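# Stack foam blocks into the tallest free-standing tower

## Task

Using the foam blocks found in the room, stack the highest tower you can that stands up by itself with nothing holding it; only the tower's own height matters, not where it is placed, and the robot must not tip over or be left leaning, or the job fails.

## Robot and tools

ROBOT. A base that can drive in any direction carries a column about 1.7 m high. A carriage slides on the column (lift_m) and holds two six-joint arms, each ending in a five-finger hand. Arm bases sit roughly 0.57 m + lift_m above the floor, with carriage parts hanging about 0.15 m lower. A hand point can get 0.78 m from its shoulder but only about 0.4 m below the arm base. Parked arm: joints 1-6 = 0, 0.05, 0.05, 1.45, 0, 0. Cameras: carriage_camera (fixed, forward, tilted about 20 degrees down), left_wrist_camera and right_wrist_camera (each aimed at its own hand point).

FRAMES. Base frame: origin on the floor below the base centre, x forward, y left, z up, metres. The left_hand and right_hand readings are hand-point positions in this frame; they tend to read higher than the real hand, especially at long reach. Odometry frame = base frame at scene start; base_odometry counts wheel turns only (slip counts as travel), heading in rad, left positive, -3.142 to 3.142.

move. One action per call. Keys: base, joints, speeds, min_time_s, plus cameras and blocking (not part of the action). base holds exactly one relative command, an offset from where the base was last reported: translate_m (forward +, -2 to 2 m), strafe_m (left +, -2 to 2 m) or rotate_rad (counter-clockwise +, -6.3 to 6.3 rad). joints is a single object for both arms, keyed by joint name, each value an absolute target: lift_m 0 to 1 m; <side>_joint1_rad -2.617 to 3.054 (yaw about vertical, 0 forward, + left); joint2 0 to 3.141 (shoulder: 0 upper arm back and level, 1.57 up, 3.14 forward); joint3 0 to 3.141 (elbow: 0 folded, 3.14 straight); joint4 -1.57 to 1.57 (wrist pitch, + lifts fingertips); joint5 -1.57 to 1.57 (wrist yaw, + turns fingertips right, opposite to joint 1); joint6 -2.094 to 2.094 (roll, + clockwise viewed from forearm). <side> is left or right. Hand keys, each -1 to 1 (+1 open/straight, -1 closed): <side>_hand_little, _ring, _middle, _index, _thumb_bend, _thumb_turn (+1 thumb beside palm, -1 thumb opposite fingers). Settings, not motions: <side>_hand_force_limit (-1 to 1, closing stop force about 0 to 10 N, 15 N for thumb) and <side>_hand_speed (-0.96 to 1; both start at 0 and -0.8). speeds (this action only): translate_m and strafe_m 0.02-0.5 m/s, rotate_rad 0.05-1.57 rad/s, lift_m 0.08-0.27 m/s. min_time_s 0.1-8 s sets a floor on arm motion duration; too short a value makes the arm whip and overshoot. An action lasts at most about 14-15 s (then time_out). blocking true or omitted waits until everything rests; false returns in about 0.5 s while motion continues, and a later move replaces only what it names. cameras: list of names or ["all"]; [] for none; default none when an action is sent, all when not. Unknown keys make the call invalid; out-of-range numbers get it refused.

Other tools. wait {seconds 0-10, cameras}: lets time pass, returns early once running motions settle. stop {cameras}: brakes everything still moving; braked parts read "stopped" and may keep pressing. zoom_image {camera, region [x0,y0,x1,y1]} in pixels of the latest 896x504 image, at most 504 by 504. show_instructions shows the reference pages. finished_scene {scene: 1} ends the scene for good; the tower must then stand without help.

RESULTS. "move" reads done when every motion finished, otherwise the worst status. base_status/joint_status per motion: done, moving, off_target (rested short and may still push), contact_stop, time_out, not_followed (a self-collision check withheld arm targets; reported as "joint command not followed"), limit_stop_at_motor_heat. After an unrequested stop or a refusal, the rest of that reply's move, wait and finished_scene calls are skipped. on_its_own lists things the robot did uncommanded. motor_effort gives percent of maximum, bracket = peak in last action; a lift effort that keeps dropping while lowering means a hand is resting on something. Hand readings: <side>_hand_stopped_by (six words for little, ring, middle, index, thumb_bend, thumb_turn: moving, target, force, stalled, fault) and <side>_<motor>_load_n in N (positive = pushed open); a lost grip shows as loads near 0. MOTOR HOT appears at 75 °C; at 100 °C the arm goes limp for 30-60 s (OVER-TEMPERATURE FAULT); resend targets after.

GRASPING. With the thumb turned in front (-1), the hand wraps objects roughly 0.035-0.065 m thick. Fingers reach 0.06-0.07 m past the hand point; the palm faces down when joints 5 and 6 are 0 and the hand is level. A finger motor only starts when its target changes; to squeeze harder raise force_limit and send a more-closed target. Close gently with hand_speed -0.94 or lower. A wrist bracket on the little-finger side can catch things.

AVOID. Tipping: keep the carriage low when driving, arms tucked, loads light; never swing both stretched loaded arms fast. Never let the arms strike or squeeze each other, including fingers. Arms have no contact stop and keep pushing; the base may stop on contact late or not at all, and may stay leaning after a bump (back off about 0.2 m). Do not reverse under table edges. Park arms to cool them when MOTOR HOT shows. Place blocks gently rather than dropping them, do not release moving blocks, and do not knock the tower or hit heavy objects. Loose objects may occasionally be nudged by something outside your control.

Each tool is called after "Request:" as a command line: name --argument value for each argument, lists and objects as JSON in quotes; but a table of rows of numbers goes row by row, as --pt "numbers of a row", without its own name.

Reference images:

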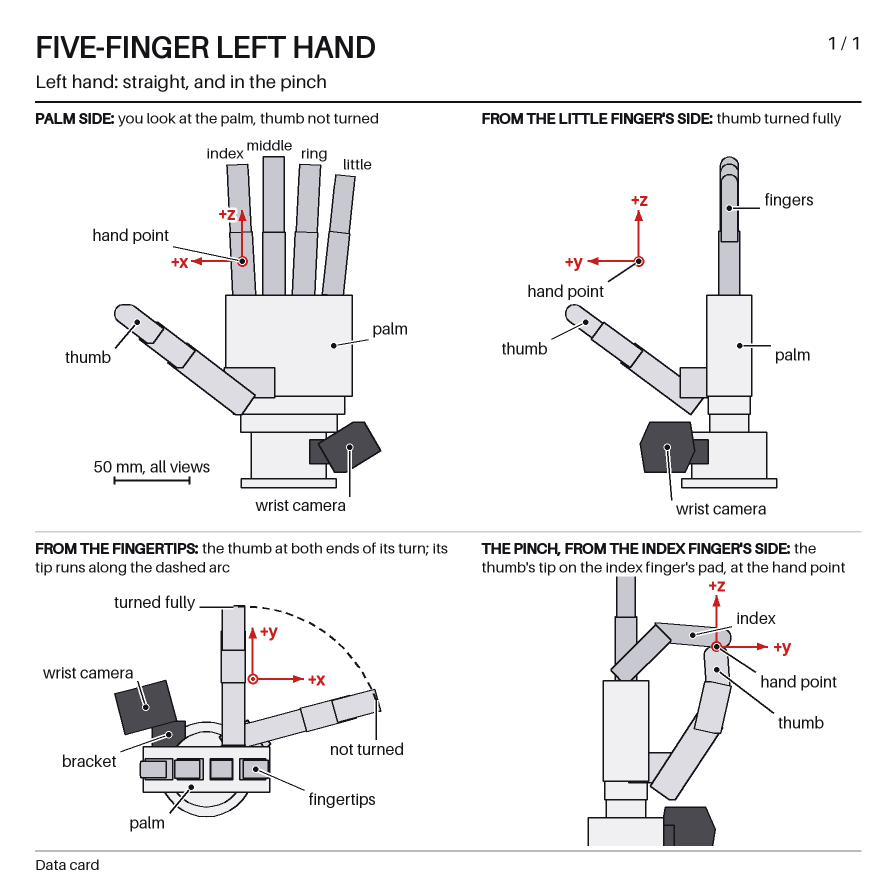

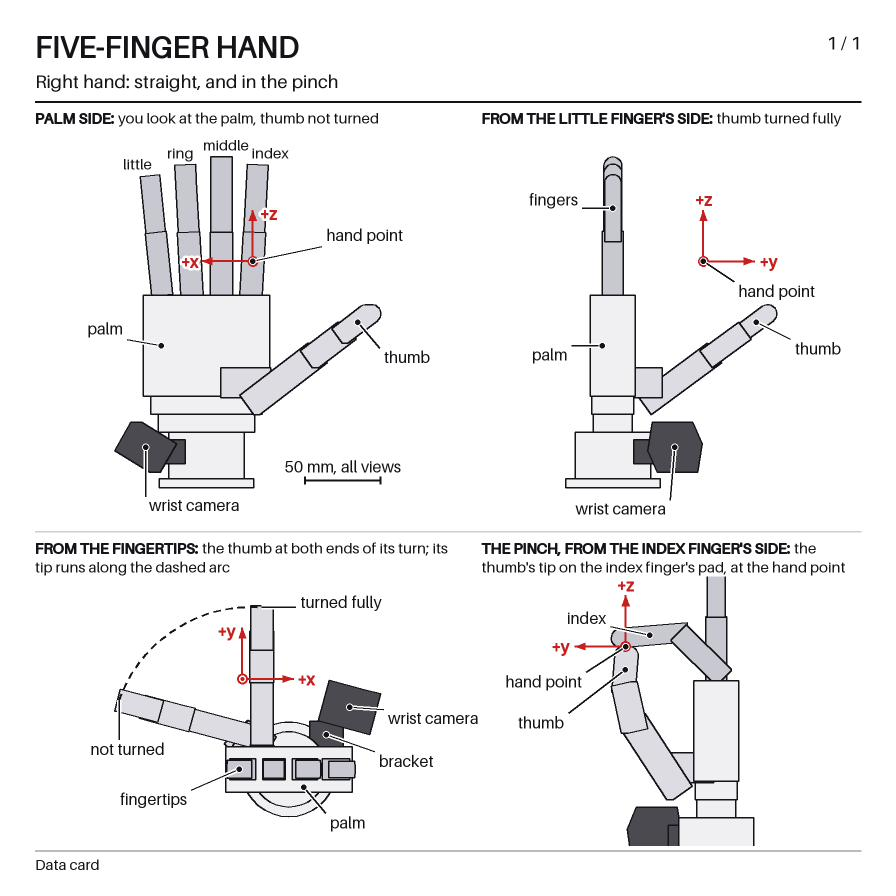

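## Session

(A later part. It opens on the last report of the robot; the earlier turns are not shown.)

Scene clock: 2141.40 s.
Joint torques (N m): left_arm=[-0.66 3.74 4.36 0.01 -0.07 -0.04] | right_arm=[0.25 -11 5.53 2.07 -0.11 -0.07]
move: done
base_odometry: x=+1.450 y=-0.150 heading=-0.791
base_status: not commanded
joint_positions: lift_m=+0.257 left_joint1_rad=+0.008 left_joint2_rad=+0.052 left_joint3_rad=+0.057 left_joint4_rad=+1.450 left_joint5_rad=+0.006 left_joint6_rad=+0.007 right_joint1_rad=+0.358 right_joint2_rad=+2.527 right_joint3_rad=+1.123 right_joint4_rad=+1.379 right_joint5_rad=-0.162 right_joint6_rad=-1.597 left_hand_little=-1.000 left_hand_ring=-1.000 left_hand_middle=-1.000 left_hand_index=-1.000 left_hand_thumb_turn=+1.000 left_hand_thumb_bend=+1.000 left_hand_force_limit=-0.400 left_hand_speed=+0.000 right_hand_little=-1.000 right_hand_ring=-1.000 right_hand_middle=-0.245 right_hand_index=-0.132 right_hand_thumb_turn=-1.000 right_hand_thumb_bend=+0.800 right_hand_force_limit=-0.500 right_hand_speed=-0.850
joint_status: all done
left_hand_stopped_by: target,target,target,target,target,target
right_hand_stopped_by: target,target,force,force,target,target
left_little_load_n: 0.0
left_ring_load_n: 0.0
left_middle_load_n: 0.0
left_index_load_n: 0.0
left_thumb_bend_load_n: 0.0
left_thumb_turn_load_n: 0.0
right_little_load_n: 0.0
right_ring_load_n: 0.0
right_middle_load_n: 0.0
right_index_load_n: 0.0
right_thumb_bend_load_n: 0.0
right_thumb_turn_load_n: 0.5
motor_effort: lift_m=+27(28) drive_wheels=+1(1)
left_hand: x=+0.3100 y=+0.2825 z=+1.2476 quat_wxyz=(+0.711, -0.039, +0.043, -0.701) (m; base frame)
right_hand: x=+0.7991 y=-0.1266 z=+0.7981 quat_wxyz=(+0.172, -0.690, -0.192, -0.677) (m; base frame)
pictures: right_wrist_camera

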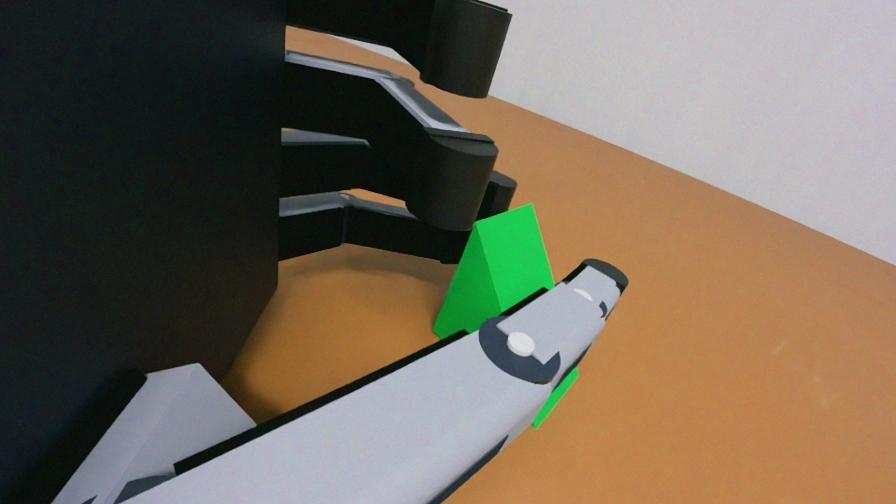

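Request:
move --joints '{"right_hand_speed": -0.7, "right_hand_thumb_bend": 1.0, "right_hand_index": 1, "right_hand_middle": 1}' --cameras '["right_wrist_camera"]'

Request:
move --joints '{"lift_m": 0.45}' --speeds '{"lift_m": 0.1}' --cameras '["right_wrist_camera", "carriage_camera"]'

Scene clock: 2147.07 s.
Joint torques (N m): left_arm=[-0.65 3.73 4.38 0.01 -0.07 -0.05] | right_arm=[0.2 -10.92 5.52 2.08 -0.12 -0.07]
move: done
base_odometry: x=+1.450 y=-0.150 heading=-0.791
base_status: not commanded
joint_positions: lift_m=+0.257 left_joint1_rad=+0.008 left_joint2_rad=+0.052 left_joint3_rad=+0.057 left_joint4_rad=+1.450 left_joint5_rad=+0.006 left_joint6_rad=+0.007 right_joint1_rad=+0.358 right_joint2_rad=+2.527 right_joint3_rad=+1.123 right_joint4_rad=+1.379 right_joint5_rad=-0.162 right_joint6_rad=-1.597 left_hand_little=-1.000 left_hand_ring=-1.000 left_hand_middle=-1.000 left_hand_index=-1.000 left_hand_thumb_turn=+1.000 left_hand_thumb_bend=+1.000 left_hand_force_limit=-0.400 left_hand_speed=+0.000 right_hand_little=-1.000 right_hand_ring=-1.000 right_hand_middle=+1.000 right_hand_index=+1.000 right_hand_thumb_turn=-1.000 right_hand_thumb_bend=+1.000 right_hand_force_limit=-0.500 right_hand_speed=-0.700
joint_status: all done
left_hand_stopped_by: target,target,target,target,target,target
right_hand_stopped_by: target,target,target,target,target,target
left_little_load_n: 0.0
left_ring_load_n: 0.0
left_middle_load_n: 0.0
left_index_load_n: 0.0
left_thumb_bend_load_n: 0.0
left_thumb_turn_load_n: 0.0
right_little_load_n: 0.0
right_ring_load_n: 0.0
right_middle_load_n: 0.0
right_index_load_n: 0.0
right_thumb_bend_load_n: 0.0
right_thumb_turn_load_n: 0.5
motor_effort: lift_m=+26(29) drive_wheels=+1(1)
left_hand: x=+0.3100 y=+0.2825 z=+1.2476 quat_wxyz=(+0.711, -0.039, +0.043, -0.701) (m; base frame)
right_hand: x=+0.7991 y=-0.1266 z=+0.7981 quat_wxyz=(+0.172, -0.690, -0.192, -0.677) (m; base frame)
pictures: right_wrist_camera

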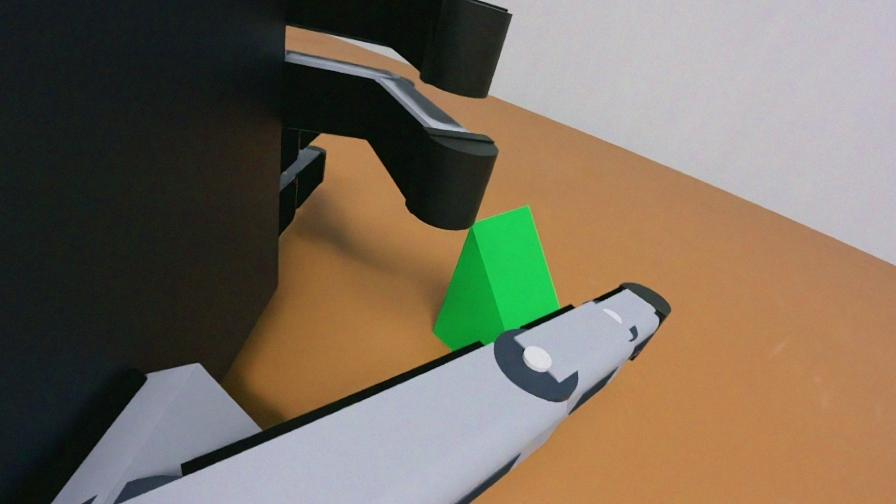

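Scene clock: 2149.37 s.
Joint torques (N m): left_arm=[-0.69 3.66 4.42 0.01 -0.06 -0.05] | right_arm=[0.23 -11.08 5.55 2.14 -0.11 -0.07]
move: done
base_odometry: x=+1.450 y=-0.150 heading=-0.791
base_status: not commanded
joint_positions: lift_m=+0.450 left_joint1_rad=+0.008 left_joint2_rad=+0.052 left_joint3_rad=+0.057 left_joint4_rad=+1.450 left_joint5_rad=+0.006 left_joint6_rad=+0.007 right_joint1_rad=+0.358 right_joint2_rad=+2.528 right_joint3_rad=+1.123 right_joint4_rad=+1.374 right_joint5_rad=-0.162 right_joint6_rad=-1.597 left_hand_little=-1.000 left_hand_ring=-1.000 left_hand_middle=-1.000 left_hand_index=-1.000 left_hand_thumb_turn=+1.000 left_hand_thumb_bend=+1.000 left_hand_force_limit=-0.400 left_hand_speed=+0.000 right_hand_little=-1.000 right_hand_ring=-1.000 right_hand_middle=+1.000 right_hand_index=+1.000 right_hand_thumb_turn=-1.000 right_hand_thumb_bend=+1.000 right_hand_force_limit=-0.500 right_hand_speed=-0.700
joint_status: all done
left_hand_stopped_by: target,target,target,target,target,target
right_hand_stopped_by: target,target,target,target,target,target
left_little_load_n: 0.0
left_ring_load_n: 0.0
left_middle_load_n: 0.0
left_index_load_n: 0.0
left_thumb_bend_load_n: 0.0
left_thumb_turn_load_n: 0.0
right_little_load_n: 0.0
right_ring_load_n: 0.0
right_middle_load_n: 0.0
right_index_load_n: 0.0
right_thumb_bend_load_n: 0.0
right_thumb_turn_load_n: 0.5
motor_effort: lift_m=+26(34) drive_wheels=+1(2)
left_hand: x=+0.3100 y=+0.2825 z=+1.4407 quat_wxyz=(+0.711, -0.039, +0.043, -0.701) (m; base frame)
right_hand: x=+0.7987 y=-0.1267 z=+0.9890 quat_wxyz=(+0.172, -0.692, -0.192, -0.675) (m; base frame)
pictures: carriage_camera, right_wrist_camera

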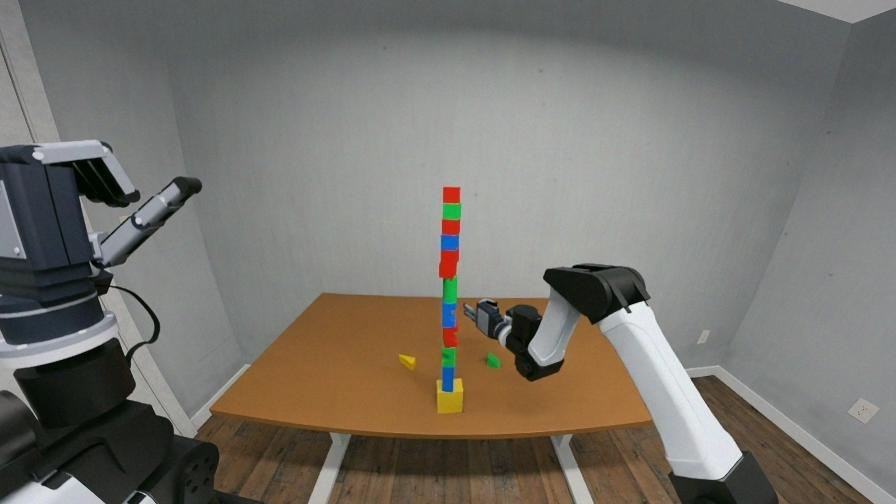

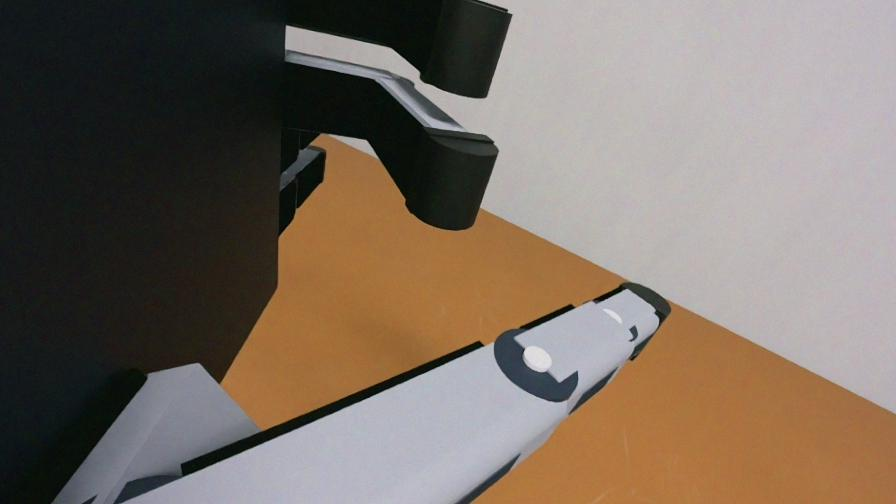

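Request:
move --joints '{"lift_m": 0.6, "right_joint1_rad": 0.25, "right_joint2_rad": 2.2, "right_joint3_rad": 1.2, "right_joint4_rad": 0.4, "right_joint5_rad": 0.2, "right_joint6_rad": -0.3}' --min_time_s 2.5

Request:
move --base '{"translate_m": 0.1}' --speeds '{"translate_m": 0.12}' --joints '{"right_joint1_rad": 0.4, "right_joint2_rad": 2.35, "right_joint3_rad": 1.25, "right_joint4_rad": 0.3, "right_joint5_rad": 0.4, "right_joint6_rad": 0.3, "right_hand_index": -0.1, "right_hand_middle": -0.1}' --min_time_s 2

Request:
move --joints '{"lift_m": 0.46, "right_joint1_rad": 0.441, "right_joint2_rad": 2.455, "right_joint3_rad": 1.304, "right_joint4_rad": 0.226, "right_joint5_rad": 0.478, "right_joint6_rad": 0.541}' --min_time_s 1.5 --cameras '["right_wrist_camera"]'

Request:
zoom_image --camera "right_wrist_camera" --region '[440, 130, 690, 330]'

Scene clock: 2155.17 s.
Joint torques (N m): left_arm=[-0.66 3.71 4.36 0.01 -0.06 -0.05] | right_arm=[-0.91 -13.56 8.09 1.71 0.18 -0.03]
move: done
base_odometry: x=+1.450 y=-0.150 heading=-0.791
base_status: not commanded
joint_positions: lift_m=+0.600 left_joint1_rad=+0.008 left_joint2_rad=+0.052 left_joint3_rad=+0.057 left_joint4_rad=+1.450 left_joint5_rad=+0.006 left_joint6_rad=+0.007 right_joint1_rad=+0.257 right_joint2_rad=+2.235 right_joint3_rad=+1.181 right_joint4_rad=+0.415 right_joint5_rad=+0.189 right_joint6_rad=-0.308 left_hand_little=-1.000 left_hand_ring=-1.000 left_hand_middle=-1.000 left_hand_index=-1.000 left_hand_thumb_turn=+1.000 left_hand_thumb_bend=+1.000 left_hand_force_limit=-0.400 left_hand_speed=+0.000 right_hand_little=-1.000 right_hand_ring=-1.000 right_hand_middle=+1.000 right_hand_index=+1.000 right_hand_thumb_turn=-1.000 right_hand_thumb_bend=+1.000 right_hand_force_limit=-0.500 right_hand_speed=-0.700
joint_status: all done
left_hand_stopped_by: target,target,target,target,target,target
right_hand_stopped_by: target,target,target,target,target,target
left_little_load_n: 0.0
left_ring_load_n: 0.0
left_middle_load_n: 0.0
left_index_load_n: 0.0
left_thumb_bend_load_n: 0.0
left_thumb_turn_load_n: 0.0
right_little_load_n: 0.0
right_ring_load_n: 0.0
right_middle_load_n: 0.0
right_index_load_n: -0.5
right_thumb_bend_load_n: 0.0
right_thumb_turn_load_n: 0.0
motor_effort: lift_m=+26(32) drive_wheels=+1(2)
left_hand: x=+0.3100 y=+0.2825 z=+1.5906 quat_wxyz=(+0.711, -0.039, +0.043, -0.701) (m; base frame)
right_hand: x=+0.7368 y=-0.2031 z=+1.0684 quat_wxyz=(+0.247, -0.759, +0.466, -0.382) (m; base frame)
pictures: none

Scene clock: 2157.47 s.
Joint torques (N m): left_arm=[-0.69 3.7 4.38 0.01 -0.06 -0.04] | right_arm=[0.24 -9.85 7.61 1.5 0.29 0.01]
move: done
base_odometry: x=+1.521 y=-0.221 heading=-0.791
base_status: done
joint_positions: lift_m=+0.600 left_joint1_rad=+0.008 left_joint2_rad=+0.052 left_joint3_rad=+0.057 left_joint4_rad=+1.450 left_joint5_rad=+0.006 left_joint6_rad=+0.007 right_joint1_rad=+0.393 right_joint2_rad=+2.335 right_joint3_rad=+1.231 right_joint4_rad=+0.314 right_joint5_rad=+0.389 right_joint6_rad=+0.291 left_hand_little=-1.000 left_hand_ring=-1.000 left_hand_middle=-1.000 left_hand_index=-1.000 left_hand_thumb_turn=+1.000 left_hand_thumb_bend=+1.000 left_hand_force_limit=-0.400 left_hand_speed=+0.000 right_hand_little=-1.000 right_hand_ring=-1.000 right_hand_middle=-0.100 right_hand_index=-0.100 right_hand_thumb_turn=-1.000 right_hand_thumb_bend=+1.000 right_hand_force_limit=-0.500 right_hand_speed=-0.700
joint_status: all done
left_hand_stopped_by: target,target,target,target,target,target
right_hand_stopped_by: target,target,target,target,target,target
left_little_load_n: 0.0
left_ring_load_n: -0.5
left_middle_load_n: 0.0
left_index_load_n: 0.0
left_thumb_bend_load_n: 0.0
left_thumb_turn_load_n: 0.0
right_little_load_n: 0.0
right_ring_load_n: 0.0
right_middle_load_n: 0.0
right_index_load_n: 0.0
right_thumb_bend_load_n: 0.0
right_thumb_turn_load_n: 0.0
motor_effort: lift_m=+26(27) drive_wheels=+2(8)
left_hand: x=+0.3100 y=+0.2825 z=+1.5906 quat_wxyz=(+0.711, -0.039, +0.043, -0.701) (m; base frame)
right_hand: x=+0.7122 y=-0.1410 z=+1.0282 quat_wxyz=(+0.261, -0.624, +0.663, -0.321) (m; base frame)
pictures: none

Scene clock: 2159.27 s.
Joint torques (N m): left_arm=[-0.66 3.7 4.36 0.01 -0.06 -0.04] | right_arm=[0.23 -10.15 7.01 1.29 0.33 0]
move: done
base_odometry: x=+1.521 y=-0.221 heading=-0.791
base_status: not commanded
joint_positions: lift_m=+0.460 left_joint1_rad=+0.008 left_joint2_rad=+0.052 left_joint3_rad=+0.057 left_joint4_rad=+1.450 left_joint5_rad=+0.006 left_joint6_rad=+0.007 right_joint1_rad=+0.433 right_joint2_rad=+2.440 right_joint3_rad=+1.287 right_joint4_rad=+0.240 right_joint5_rad=+0.467 right_joint6_rad=+0.533 left_hand_little=-1.000 left_hand_ring=-1.000 left_hand_middle=-1.000 left_hand_index=-1.000 left_hand_thumb_turn=+1.000 left_hand_thumb_bend=+1.000 left_hand_force_limit=-0.400 left_hand_speed=+0.000 right_hand_little=-1.000 right_hand_ring=-1.000 right_hand_middle=-0.100 right_hand_index=-0.100 right_hand_thumb_turn=-1.000 right_hand_thumb_bend=+1.000 right_hand_force_limit=-0.500 right_hand_speed=-0.700
joint_status: all done
left_hand_stopped_by: target,target,target,target,target,target
right_hand_stopped_by: target,target,target,target,target,target
left_little_load_n: 0.0
left_ring_load_n: 0.0
left_middle_load_n: 0.0
left_index_load_n: 0.0
left_thumb_bend_load_n: 0.0
left_thumb_turn_load_n: 0.0
right_little_load_n: 0.0
right_ring_load_n: 0.0
right_middle_load_n: 0.0
right_index_load_n: 0.0
right_thumb_bend_load_n: 0.0
right_thumb_turn_load_n: 0.0
motor_effort: lift_m=+23(24) drive_wheels=+2(2)
left_hand: x=+0.3100 y=+0.2825 z=+1.4509 quat_wxyz=(+0.711, -0.039, +0.043, -0.701) (m; base frame)
right_hand: x=+0.6994 y=-0.1305 z=+0.8493 quat_wxyz=(+0.235, -0.563, +0.733, -0.303) (m; base frame)
pictures: right_wrist_camera

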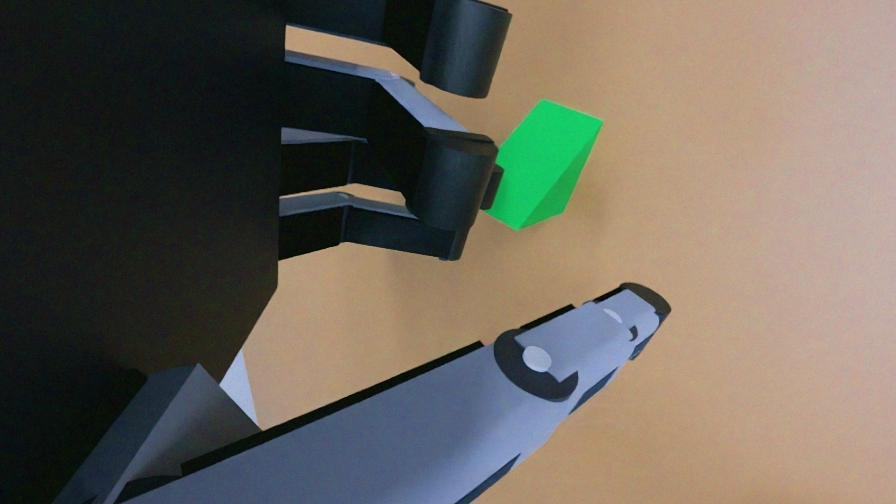

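Scaled by 2.016 from the camera's 896x504 image, which has a finer 1280x720 frame.

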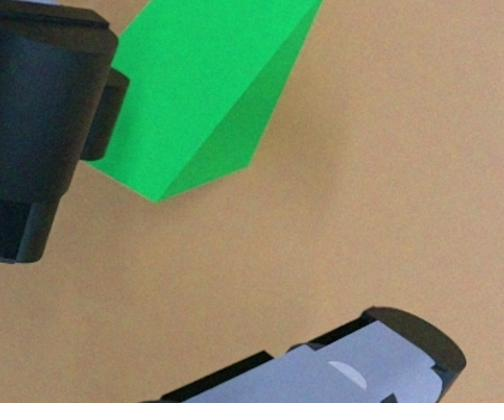

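Request:
move --joints '{"right_joint1_rad": 0.345, "right_joint2_rad": 2.45, "right_joint3_rad": 1.34, "right_joint4_rad": 0.2, "right_joint5_rad": 0.46}' --min_time_s 1

Request:
move --joints '{"right_joint1_rad": 0.389, "right_joint2_rad": 2.499, "right_joint3_rad": 1.413, "right_joint4_rad": 0.167, "right_joint5_rad": 0.477, "right_joint6_rad": 0.54}' --min_time_s 1

Request:
move --joints '{"lift_m": 0.44}' --speeds '{"lift_m": 0.1}' --cameras '["right_wrist_camera"]'

Request:
zoom_image --camera "right_wrist_camera" --region '[440, 80, 690, 330]'

Scene clock: 2168.60 s.
Joint torques (N m): left_arm=[-0.65 3.71 4.34 0.01 -0.06 -0.05] | right_arm=[-0.7 -10.65 7.24 1.29 0.15 -0.01]
move: done
base_odometry: x=+1.521 y=-0.221 heading=-0.791
base_status: not commanded
joint_positions: lift_m=+0.460 left_joint1_rad=+0.008 left_joint2_rad=+0.052 left_joint3_rad=+0.057 left_joint4_rad=+1.450 left_joint5_rad=+0.006 left_joint6_rad=+0.007 right_joint1_rad=+0.350 right_joint2_rad=+2.440 right_joint3_rad=+1.322 right_joint4_rad=+0.214 right_joint5_rad=+0.468 right_joint6_rad=+0.534 left_hand_little=-1.000 left_hand_ring=-1.000 left_hand_middle=-1.000 left_hand_index=-1.000 left_hand_thumb_turn=+1.000 left_hand_thumb_bend=+1.000 left_hand_force_limit=-0.400 left_hand_speed=+0.000 right_hand_little=-1.000 right_hand_ring=-1.000 right_hand_middle=-0.100 right_hand_index=-0.100 right_hand_thumb_turn=-1.000 right_hand_thumb_bend=+1.000 right_hand_force_limit=-0.500 right_hand_speed=-0.700
joint_status: all done
left_hand_stopped_by: target,target,target,target,target,target
right_hand_stopped_by: target,target,target,target,target,target
left_little_load_n: 0.0
left_ring_load_n: 0.0
left_middle_load_n: 0.0
left_index_load_n: 0.0
left_thumb_bend_load_n: 0.0
left_thumb_turn_load_n: 0.0
right_little_load_n: 0.0
right_ring_load_n: 0.0
right_middle_load_n: 0.0
right_index_load_n: 0.0
right_thumb_bend_load_n: 0.0
right_thumb_turn_load_n: 0.0
motor_effort: lift_m=+22(24) drive_wheels=+2(2)
left_hand: x=+0.3100 y=+0.2825 z=+1.4509 quat_wxyz=(+0.711, -0.039, +0.043, -0.701) (m; base frame)
right_hand: x=+0.7216 y=-0.1680 z=+0.8562 quat_wxyz=(+0.226, -0.529, +0.755, -0.313) (m; base frame)
pictures: none

Scene clock: 2169.90 s.
Joint torques (N m): left_arm=[-0.66 3.7 4.37 0 -0.06 -0.04] | right_arm=[0.08 -10.5 7.47 1.29 0.33 -0.02]
move: done
base_odometry: x=+1.521 y=-0.221 heading=-0.791
base_status: not commanded
joint_positions: lift_m=+0.460 left_joint1_rad=+0.008 left_joint2_rad=+0.052 left_joint3_rad=+0.057 left_joint4_rad=+1.450 left_joint5_rad=+0.006 left_joint6_rad=+0.007 right_joint1_rad=+0.383 right_joint2_rad=+2.483 right_joint3_rad=+1.395 right_joint4_rad=+0.181 right_joint5_rad=+0.468 right_joint6_rad=+0.534 left_hand_little=-1.000 left_hand_ring=-1.000 left_hand_middle=-1.000 left_hand_index=-1.000 left_hand_thumb_turn=+1.000 left_hand_thumb_bend=+1.000 left_hand_force_limit=-0.400 left_hand_speed=+0.000 right_hand_little=-1.000 right_hand_ring=-1.000 right_hand_middle=-0.100 right_hand_index=-0.100 right_hand_thumb_turn=-1.000 right_hand_thumb_bend=+1.000 right_hand_force_limit=-0.500 right_hand_speed=-0.700
joint_status: all done
left_hand_stopped_by: target,target,target,target,target,target
right_hand_stopped_by: target,target,target,target,target,target
left_little_load_n: 0.0
left_ring_load_n: 0.0
left_middle_load_n: 0.0
left_index_load_n: -0.5
left_thumb_bend_load_n: 0.0
left_thumb_turn_load_n: 0.0
right_little_load_n: 0.0
right_ring_load_n: 0.0
right_middle_load_n: 0.0
right_index_load_n: 0.0
right_thumb_bend_load_n: 0.0
right_thumb_turn_load_n: 0.0
motor_effort: lift_m=+24(24) drive_wheels=+2(2)
left_hand: x=+0.3100 y=+0.2825 z=+1.4509 quat_wxyz=(+0.711, -0.039, +0.043, -0.701) (m; base frame)
right_hand: x=+0.7277 y=-0.1468 z=+0.8520 quat_wxyz=(+0.230, -0.542, +0.747, -0.309) (m; base frame)
pictures: none

Scene clock: 2170.53 s.
Joint torques (N m): left_arm=[-0.68 3.7 4.33 0.01 -0.07 -0.05] | right_arm=[0.21 -11.32 6.87 1.36 0.31 -0.02]
move: done
base_odometry: x=+1.521 y=-0.221 heading=-0.791
base_status: not commanded
joint_positions: lift_m=+0.440 left_joint1_rad=+0.008 left_joint2_rad=+0.052 left_joint3_rad=+0.057 left_joint4_rad=+1.450 left_joint5_rad=+0.006 left_joint6_rad=+0.007 right_joint1_rad=+0.383 right_joint2_rad=+2.493 right_joint3_rad=+1.401 right_joint4_rad=+0.172 right_joint5_rad=+0.469 right_joint6_rad=+0.534 left_hand_little=-1.000 left_hand_ring=-1.000 left_hand_middle=-1.000 left_hand_index=-1.000 left_hand_thumb_turn=+1.000 left_hand_thumb_bend=+1.000 left_hand_force_limit=-0.400 left_hand_speed=+0.000 right_hand_little=-1.000 right_hand_ring=-1.000 right_hand_middle=-0.100 right_hand_index=-0.100 right_hand_thumb_turn=-1.000 right_hand_thumb_bend=+1.000 right_hand_force_limit=-0.500 right_hand_speed=-0.700
joint_status: all done
left_hand_stopped_by: target,target,target,target,target,target
right_hand_stopped_by: target,target,target,target,target,target
left_little_load_n: 0.0
left_ring_load_n: 0.0
left_middle_load_n: 0.0
left_index_load_n: 0.0
left_thumb_bend_load_n: 0.0
left_thumb_turn_load_n: 0.0
right_little_load_n: 0.0
right_ring_load_n: 0.0
right_middle_load_n: 0.0
right_index_load_n: 0.0
right_thumb_bend_load_n: 0.0
right_thumb_turn_load_n: 0.0
motor_effort: lift_m=+22(24) drive_wheels=+2(2)
left_hand: x=+0.3100 y=+0.2825 z=+1.4309 quat_wxyz=(+0.711, -0.039, +0.043, -0.701) (m; base frame)
right_hand: x=+0.7258 y=-0.1479 z=+0.8275 quat_wxyz=(+0.224, -0.545, +0.747, -0.308) (m; base frame)
pictures: right_wrist_camera

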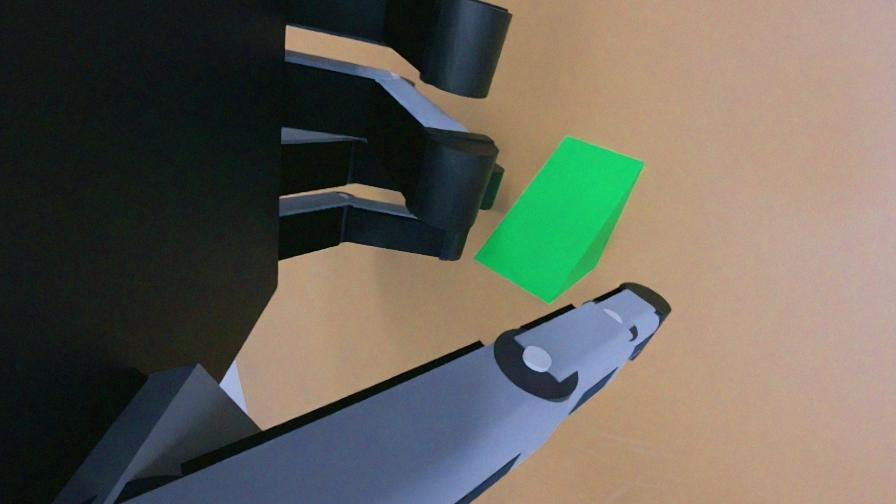

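Scaled by 2.016 from the camera's 896x504 image, which has a finer 1280x720 frame.

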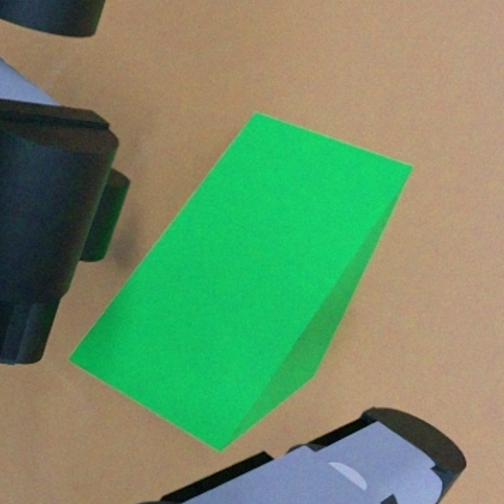

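Request:
move --joints '{"right_joint1_rad": 0.35}' --min_time_s 0.8

Request:
move --joints '{"right_joint1_rad": 0.381}' --min_time_s 0.8

Request:
move --joints '{"lift_m": 0.403}' --speeds '{"lift_m": 0.08}' --cameras '["right_wrist_camera"]'

Request:
zoom_image --camera "right_wrist_camera" --region '[440, 130, 640, 330]'

Scene clock: 2175.27 s.
Joint torques (N m): left_arm=[-0.66 3.74 4.34 0.01 -0.06 -0.04] | right_arm=[-0.65 -11.21 6.82 1.39 0.31 -0.02]
move: done
base_odometry: x=+1.521 y=-0.221 heading=-0.791
base_status: not commanded
joint_positions: lift_m=+0.440 left_joint1_rad=+0.008 left_joint2_rad=+0.052 left_joint3_rad=+0.057 left_joint4_rad=+1.450 left_joint5_rad=+0.006 left_joint6_rad=+0.007 right_joint1_rad=+0.354 right_joint2_rad=+2.493 right_joint3_rad=+1.401 right_joint4_rad=+0.172 right_joint5_rad=+0.469 right_joint6_rad=+0.534 left_hand_little=-1.000 left_hand_ring=-1.000 left_hand_middle=-1.000 left_hand_index=-1.000 left_hand_thumb_turn=+1.000 left_hand_thumb_bend=+1.000 left_hand_force_limit=-0.400 left_hand_speed=+0.000 right_hand_little=-1.000 right_hand_ring=-1.000 right_hand_middle=-0.100 right_hand_index=-0.100 right_hand_thumb_turn=-1.000 right_hand_thumb_bend=+1.000 right_hand_force_limit=-0.500 right_hand_speed=-0.700
joint_status: all done
left_hand_stopped_by: target,target,target,target,target,target
right_hand_stopped_by: target,target,target,target,target,target
left_little_load_n: 0.5
left_ring_load_n: 0.0
left_middle_load_n: 0.0
left_index_load_n: 0.0
left_thumb_bend_load_n: 0.0
left_thumb_turn_load_n: 0.0
right_little_load_n: -0.5
right_ring_load_n: 0.0
right_middle_load_n: 0.0
right_index_load_n: 0.0
right_thumb_bend_load_n: 0.0
right_thumb_turn_load_n: 0.0
motor_effort: lift_m=+23(24) drive_wheels=+2(2)
left_hand: x=+0.3100 y=+0.2825 z=+1.4309 quat_wxyz=(+0.711, -0.039, +0.043, -0.701) (m; base frame)
right_hand: x=+0.7304 y=-0.1629 z=+0.8275 quat_wxyz=(+0.220, -0.533, +0.755, -0.311) (m; base frame)
pictures: none

Scene clock: 2176.37 s.
Joint torques (N m): left_arm=[-0.66 3.7 4.36 0.02 -0.07 -0.05] | right_arm=[0.17 -11.29 6.87 1.35 0.31 -0.02]
move: done
base_odometry: x=+1.521 y=-0.221 heading=-0.791
base_status: not commanded
joint_positions: lift_m=+0.440 left_joint1_rad=+0.008 left_joint2_rad=+0.052 left_joint3_rad=+0.057 left_joint4_rad=+1.450 left_joint5_rad=+0.006 left_joint6_rad=+0.007 right_joint1_rad=+0.375 right_joint2_rad=+2.493 right_joint3_rad=+1.401 right_joint4_rad=+0.172 right_joint5_rad=+0.469 right_joint6_rad=+0.534 left_hand_little=-1.000 left_hand_ring=-1.000 left_hand_middle=-1.000 left_hand_index=-1.000 left_hand_thumb_turn=+1.000 left_hand_thumb_bend=+1.000 left_hand_force_limit=-0.400 left_hand_speed=+0.000 right_hand_little=-1.000 right_hand_ring=-1.000 right_hand_middle=-0.100 right_hand_index=-0.100 right_hand_thumb_turn=-1.000 right_hand_thumb_bend=+1.000 right_hand_force_limit=-0.500 right_hand_speed=-0.700
joint_status: all done
left_hand_stopped_by: target,target,target,target,target,target
right_hand_stopped_by: target,target,target,target,target,target
left_little_load_n: 0.0
left_ring_load_n: 0.0
left_middle_load_n: 0.0
left_index_load_n: 0.0
left_thumb_bend_load_n: 0.0
left_thumb_turn_load_n: 0.0
right_little_load_n: 0.0
right_ring_load_n: 0.0
right_middle_load_n: 0.0
right_index_load_n: 0.0
right_thumb_bend_load_n: 0.0
right_thumb_turn_load_n: 0.0
motor_effort: lift_m=+23(24) drive_wheels=+2(2)
left_hand: x=+0.3100 y=+0.2825 z=+1.4309 quat_wxyz=(+0.711, -0.039, +0.043, -0.701) (m; base frame)
right_hand: x=+0.7272 y=-0.1521 z=+0.8275 quat_wxyz=(+0.223, -0.541, +0.749, -0.309) (m; base frame)
pictures: none

Scene clock: 2177.20 s.
Joint torques (N m): left_arm=[-0.65 3.69 4.51 0.03 -0.06 -0.04] | right_arm=[0.12 -11.43 6.65 1.41 0.3 -0.02]
move: done
base_odometry: x=+1.521 y=-0.221 heading=-0.791
base_status: not commanded
joint_positions: lift_m=+0.403 left_joint1_rad=+0.008 left_joint2_rad=+0.052 left_joint3_rad=+0.057 left_joint4_rad=+1.450 left_joint5_rad=+0.006 left_joint6_rad=+0.007 right_joint1_rad=+0.375 right_joint2_rad=+2.494 right_joint3_rad=+1.403 right_joint4_rad=+0.169 right_joint5_rad=+0.469 right_joint6_rad=+0.534 left_hand_little=-1.000 left_hand_ring=-1.000 left_hand_middle=-1.000 left_hand_index=-1.000 left_hand_thumb_turn=+1.000 left_hand_thumb_bend=+1.000 left_hand_force_limit=-0.400 left_hand_speed=+0.000 right_hand_little=-1.000 right_hand_ring=-1.000 right_hand_middle=-0.100 right_hand_index=-0.100 right_hand_thumb_turn=-1.000 right_hand_thumb_bend=+1.000 right_hand_force_limit=-0.500 right_hand_speed=-0.700
joint_status: all done
left_hand_stopped_by: target,target,target,target,target,target
right_hand_stopped_by: target,target,target,target,target,target
left_little_load_n: -0.5
left_ring_load_n: 0.0
left_middle_load_n: 0.0
left_index_load_n: 0.0
left_thumb_bend_load_n: 0.0
left_thumb_turn_load_n: 0.0
right_little_load_n: 0.0
right_ring_load_n: 0.0
right_middle_load_n: 0.0
right_index_load_n: 0.0
right_thumb_bend_load_n: 0.0
right_thumb_turn_load_n: 0.0
motor_effort: lift_m=+23(24) drive_wheels=+2(2)
left_hand: x=+0.3100 y=+0.2825 z=+1.3940 quat_wxyz=(+0.711, -0.039, +0.043, -0.701) (m; base frame)
right_hand: x=+0.7271 y=-0.1523 z=+0.7903 quat_wxyz=(+0.222, -0.542, +0.750, -0.309) (m; base frame)
pictures: right_wrist_camera

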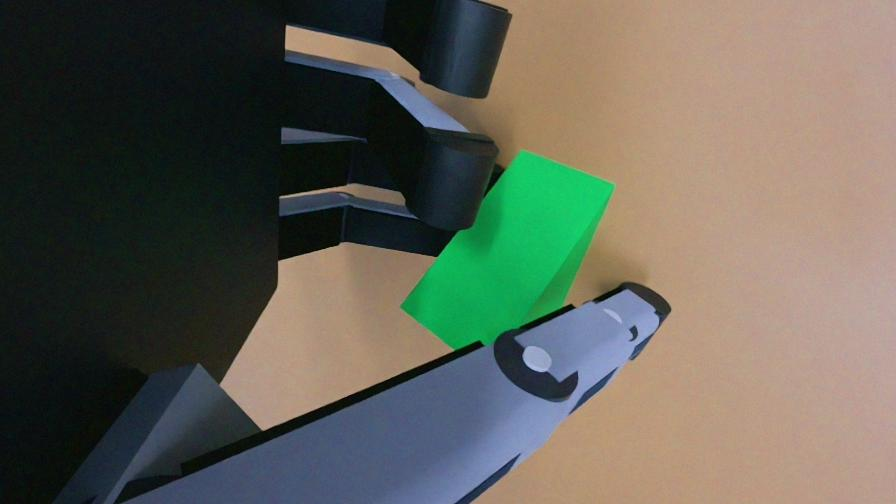

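Scaled by 2.520 from the camera's 896x504 image, which has a finer 1280x720 frame.

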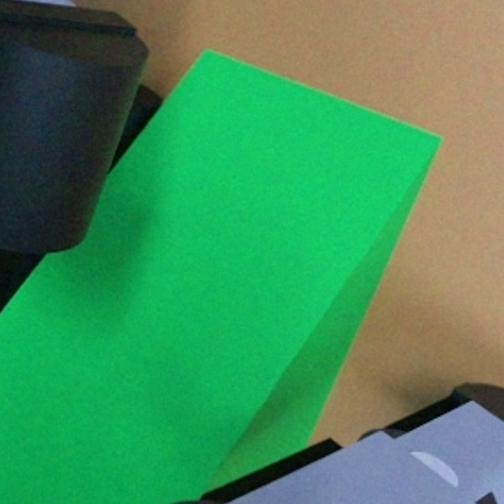

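Request:
move --joints '{"right_hand_speed": -0.82, "right_hand_force_limit": -0.6, "right_hand_thumb_bend": 0.78}'

Request:
move --joints '{"right_hand_speed": -0.88, "right_hand_index": -0.5, "right_hand_middle": -0.45}' --cameras '["right_wrist_camera"]'

Request:
zoom_image --camera "right_wrist_camera" --region '[390, 130, 640, 380]'

Scene clock: 2198.53 s.
Joint torques (N m): left_arm=[-0.65 3.74 4.36 0.01 -0.06 -0.05] | right_arm=[0.14 -11.44 6.54 1.39 0.3 0.01]
move: done
base_odometry: x=+1.521 y=-0.221 heading=-0.791
base_status: not commanded
joint_positions: lift_m=+0.403 left_joint1_rad=+0.008 left_joint2_rad=+0.052 left_joint3_rad=+0.057 left_joint4_rad=+1.450 left_joint5_rad=+0.006 left_joint6_rad=+0.007 right_joint1_rad=+0.375 right_joint2_rad=+2.494 right_joint3_rad=+1.403 right_joint4_rad=+0.169 right_joint5_rad=+0.469 right_joint6_rad=+0.534 left_hand_little=-1.000 left_hand_ring=-1.000 left_hand_middle=-1.000 left_hand_index=-1.000 left_hand_thumb_turn=+1.000 left_hand_thumb_bend=+1.000 left_hand_force_limit=-0.400 left_hand_speed=+0.000 right_hand_little=-1.000 right_hand_ring=-1.000 right_hand_middle=-0.100 right_hand_index=-0.100 right_hand_thumb_turn=-1.000 right_hand_thumb_bend=+0.780 right_hand_force_limit=-0.600 right_hand_speed=-0.820
joint_status: all done
left_hand_stopped_by: target,target,target,target,target,target
right_hand_stopped_by: target,target,target,target,target,target
left_little_load_n: 0.0
left_ring_load_n: 0.0
left_middle_load_n: 0.0
left_index_load_n: 0.0
left_thumb_bend_load_n: 0.0
left_thumb_turn_load_n: -0.5
right_little_load_n: 0.0
right_ring_load_n: 0.5
right_middle_load_n: 0.0
right_index_load_n: 0.0
right_thumb_bend_load_n: 0.0
right_thumb_turn_load_n: 0.0
motor_effort: lift_m=+22(23) drive_wheels=+2(2)
left_hand: x=+0.3100 y=+0.2825 z=+1.3940 quat_wxyz=(+0.711, -0.039, +0.043, -0.701) (m; base frame)
right_hand: x=+0.7271 y=-0.1523 z=+0.7903 quat_wxyz=(+0.222, -0.542, +0.750, -0.309) (m; base frame)
pictures: none

Scene clock: 2199.93 s.
Joint torques (N m): left_arm=[-0.69 3.71 4.37 0.01 -0.07 -0.05] | right_arm=[0.18 -11.38 6.58 1.4 0.3 -0.01]
move: off_target
base_odometry: x=+1.521 y=-0.221 heading=-0.791
base_status: not commanded
joint_positions: lift_m=+0.403 left_joint1_rad=+0.008 left_joint2_rad=+0.052 left_joint3_rad=+0.057 left_joint4_rad=+1.450 left_joint5_rad=+0.006 left_joint6_rad=+0.007 right_joint1_rad=+0.375 right_joint2_rad=+2.494 right_joint3_rad=+1.403 right_joint4_rad=+0.169 right_joint5_rad=+0.469 right_joint6_rad=+0.534 left_hand_little=-1.000 left_hand_ring=-1.000 left_hand_middle=-1.000 left_hand_index=-1.000 left_hand_thumb_turn=+1.000 left_hand_thumb_bend=+1.000 left_hand_force_limit=-0.400 left_hand_speed=+0.000 right_hand_little=-1.000 right_hand_ring=-1.000 right_hand_middle=-0.187 right_hand_index=-0.244 right_hand_thumb_turn=-1.000 right_hand_thumb_bend=+0.781 right_hand_force_limit=-0.600 right_hand_speed=-0.880
joint_status: right_hand_middle off_target (ended at -0.187, target -0.450); right_hand_index off_target (ended at -0.244, target -0.500); the others done
left_hand_stopped_by: target,target,target,target,target,target
right_hand_stopped_by: target,target,force,force,target,target
left_little_load_n: 0.0
left_ring_load_n: 0.0
left_middle_load_n: 0.0
left_index_load_n: 0.0
left_thumb_bend_load_n: 0.0
left_thumb_turn_load_n: 0.0
right_little_load_n: 0.0
right_ring_load_n: 0.0
right_middle_load_n: 3.0
right_index_load_n: 2.0
right_thumb_bend_load_n: 5.0
right_thumb_turn_load_n: 0.0
motor_effort: lift_m=+23(24) drive_wheels=+2(2)
left_hand: x=+0.3100 y=+0.2825 z=+1.3940 quat_wxyz=(+0.711, -0.039, +0.043, -0.701) (m; base frame)
right_hand: x=+0.7271 y=-0.1523 z=+0.7903 quat_wxyz=(+0.222, -0.542, +0.750, -0.309) (m; base frame)
pictures: right_wrist_camera

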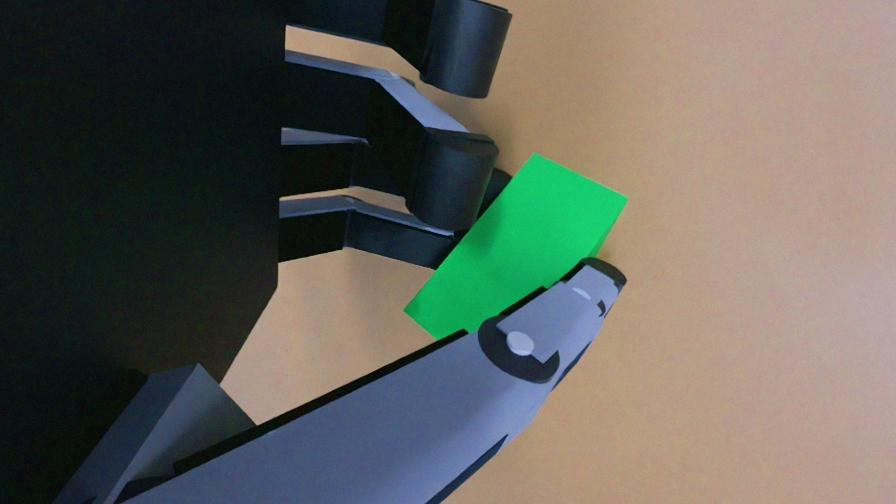

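Scaled by 2.016 from the camera's 896x504 image, which has a finer 1280x720 frame.

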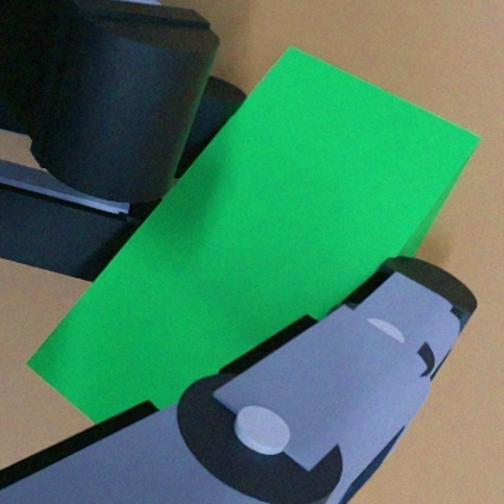

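Request:
move --joints '{"lift_m": 0.44}' --speeds '{"lift_m": 0.08}' --cameras '["right_wrist_camera"]'

Request:
zoom_image --camera "right_wrist_camera" --region '[390, 130, 640, 380]'

Scene clock: 2202.77 s.
Joint torques (N m): left_arm=[-0.68 3.74 4.38 -0.01 -0.06 -0.05] | right_arm=[0.06 -11.49 6.56 1.39 0.3 -0.01]
move: done
base_odometry: x=+1.521 y=-0.221 heading=-0.791
base_status: not commanded
joint_positions: lift_m=+0.440 left_joint1_rad=+0.008 left_joint2_rad=+0.052 left_joint3_rad=+0.057 left_joint4_rad=+1.450 left_joint5_rad=+0.006 left_joint6_rad=+0.007 right_joint1_rad=+0.375 right_joint2_rad=+2.496 right_joint3_rad=+1.404 right_joint4_rad=+0.169 right_joint5_rad=+0.470 right_joint6_rad=+0.534 left_hand_little=-1.000 left_hand_ring=-1.000 left_hand_middle=-1.000 left_hand_index=-1.000 left_hand_thumb_turn=+1.000 left_hand_thumb_bend=+1.000 left_hand_force_limit=-0.400 left_hand_speed=+0.000 right_hand_little=-1.000 right_hand_ring=-1.000 right_hand_middle=-0.187 right_hand_index=-0.244 right_hand_thumb_turn=-1.000 right_hand_thumb_bend=+0.781 right_hand_force_limit=-0.600 right_hand_speed=-0.880
joint_status: all done
left_hand_stopped_by: target,target,target,target,target,target
right_hand_stopped_by: target,target,force,force,target,target
left_little_load_n: 0.0
left_ring_load_n: 0.5
left_middle_load_n: 0.0
left_index_load_n: 0.0
left_thumb_bend_load_n: 0.0
left_thumb_turn_load_n: 0.0
right_little_load_n: 0.0
right_ring_load_n: 0.0
right_middle_load_n: 3.0
right_index_load_n: 2.0
right_thumb_bend_load_n: 4.5
right_thumb_turn_load_n: 0.5
motor_effort: lift_m=+27(33) drive_wheels=+2(2)
left_hand: x=+0.3100 y=+0.2825 z=+1.4306 quat_wxyz=(+0.711, -0.039, +0.043, -0.701) (m; base frame)
right_hand: x=+0.7269 y=-0.1525 z=+0.8261 quat_wxyz=(+0.221, -0.542, +0.750, -0.309) (m; base frame)
pictures: right_wrist_camera

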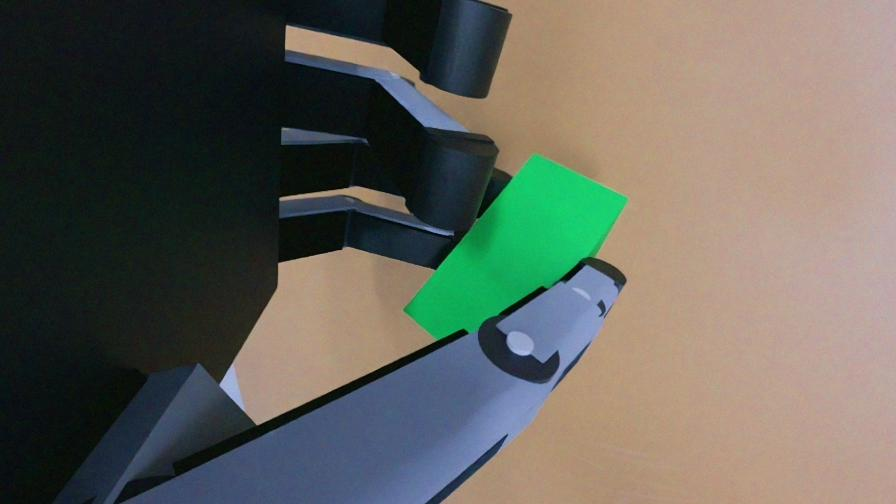

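Scaled by 2.016 from the camera's 896x504 image, which has a finer 1280x720 frame.

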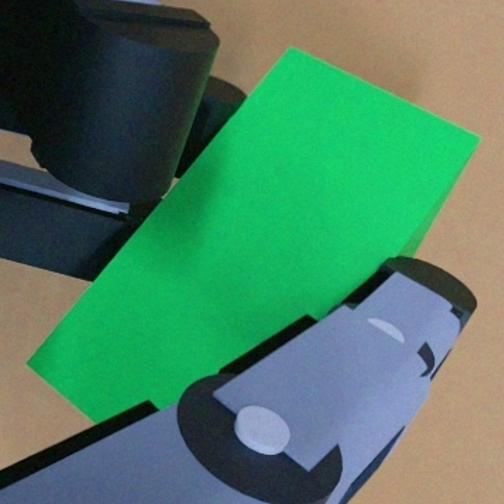

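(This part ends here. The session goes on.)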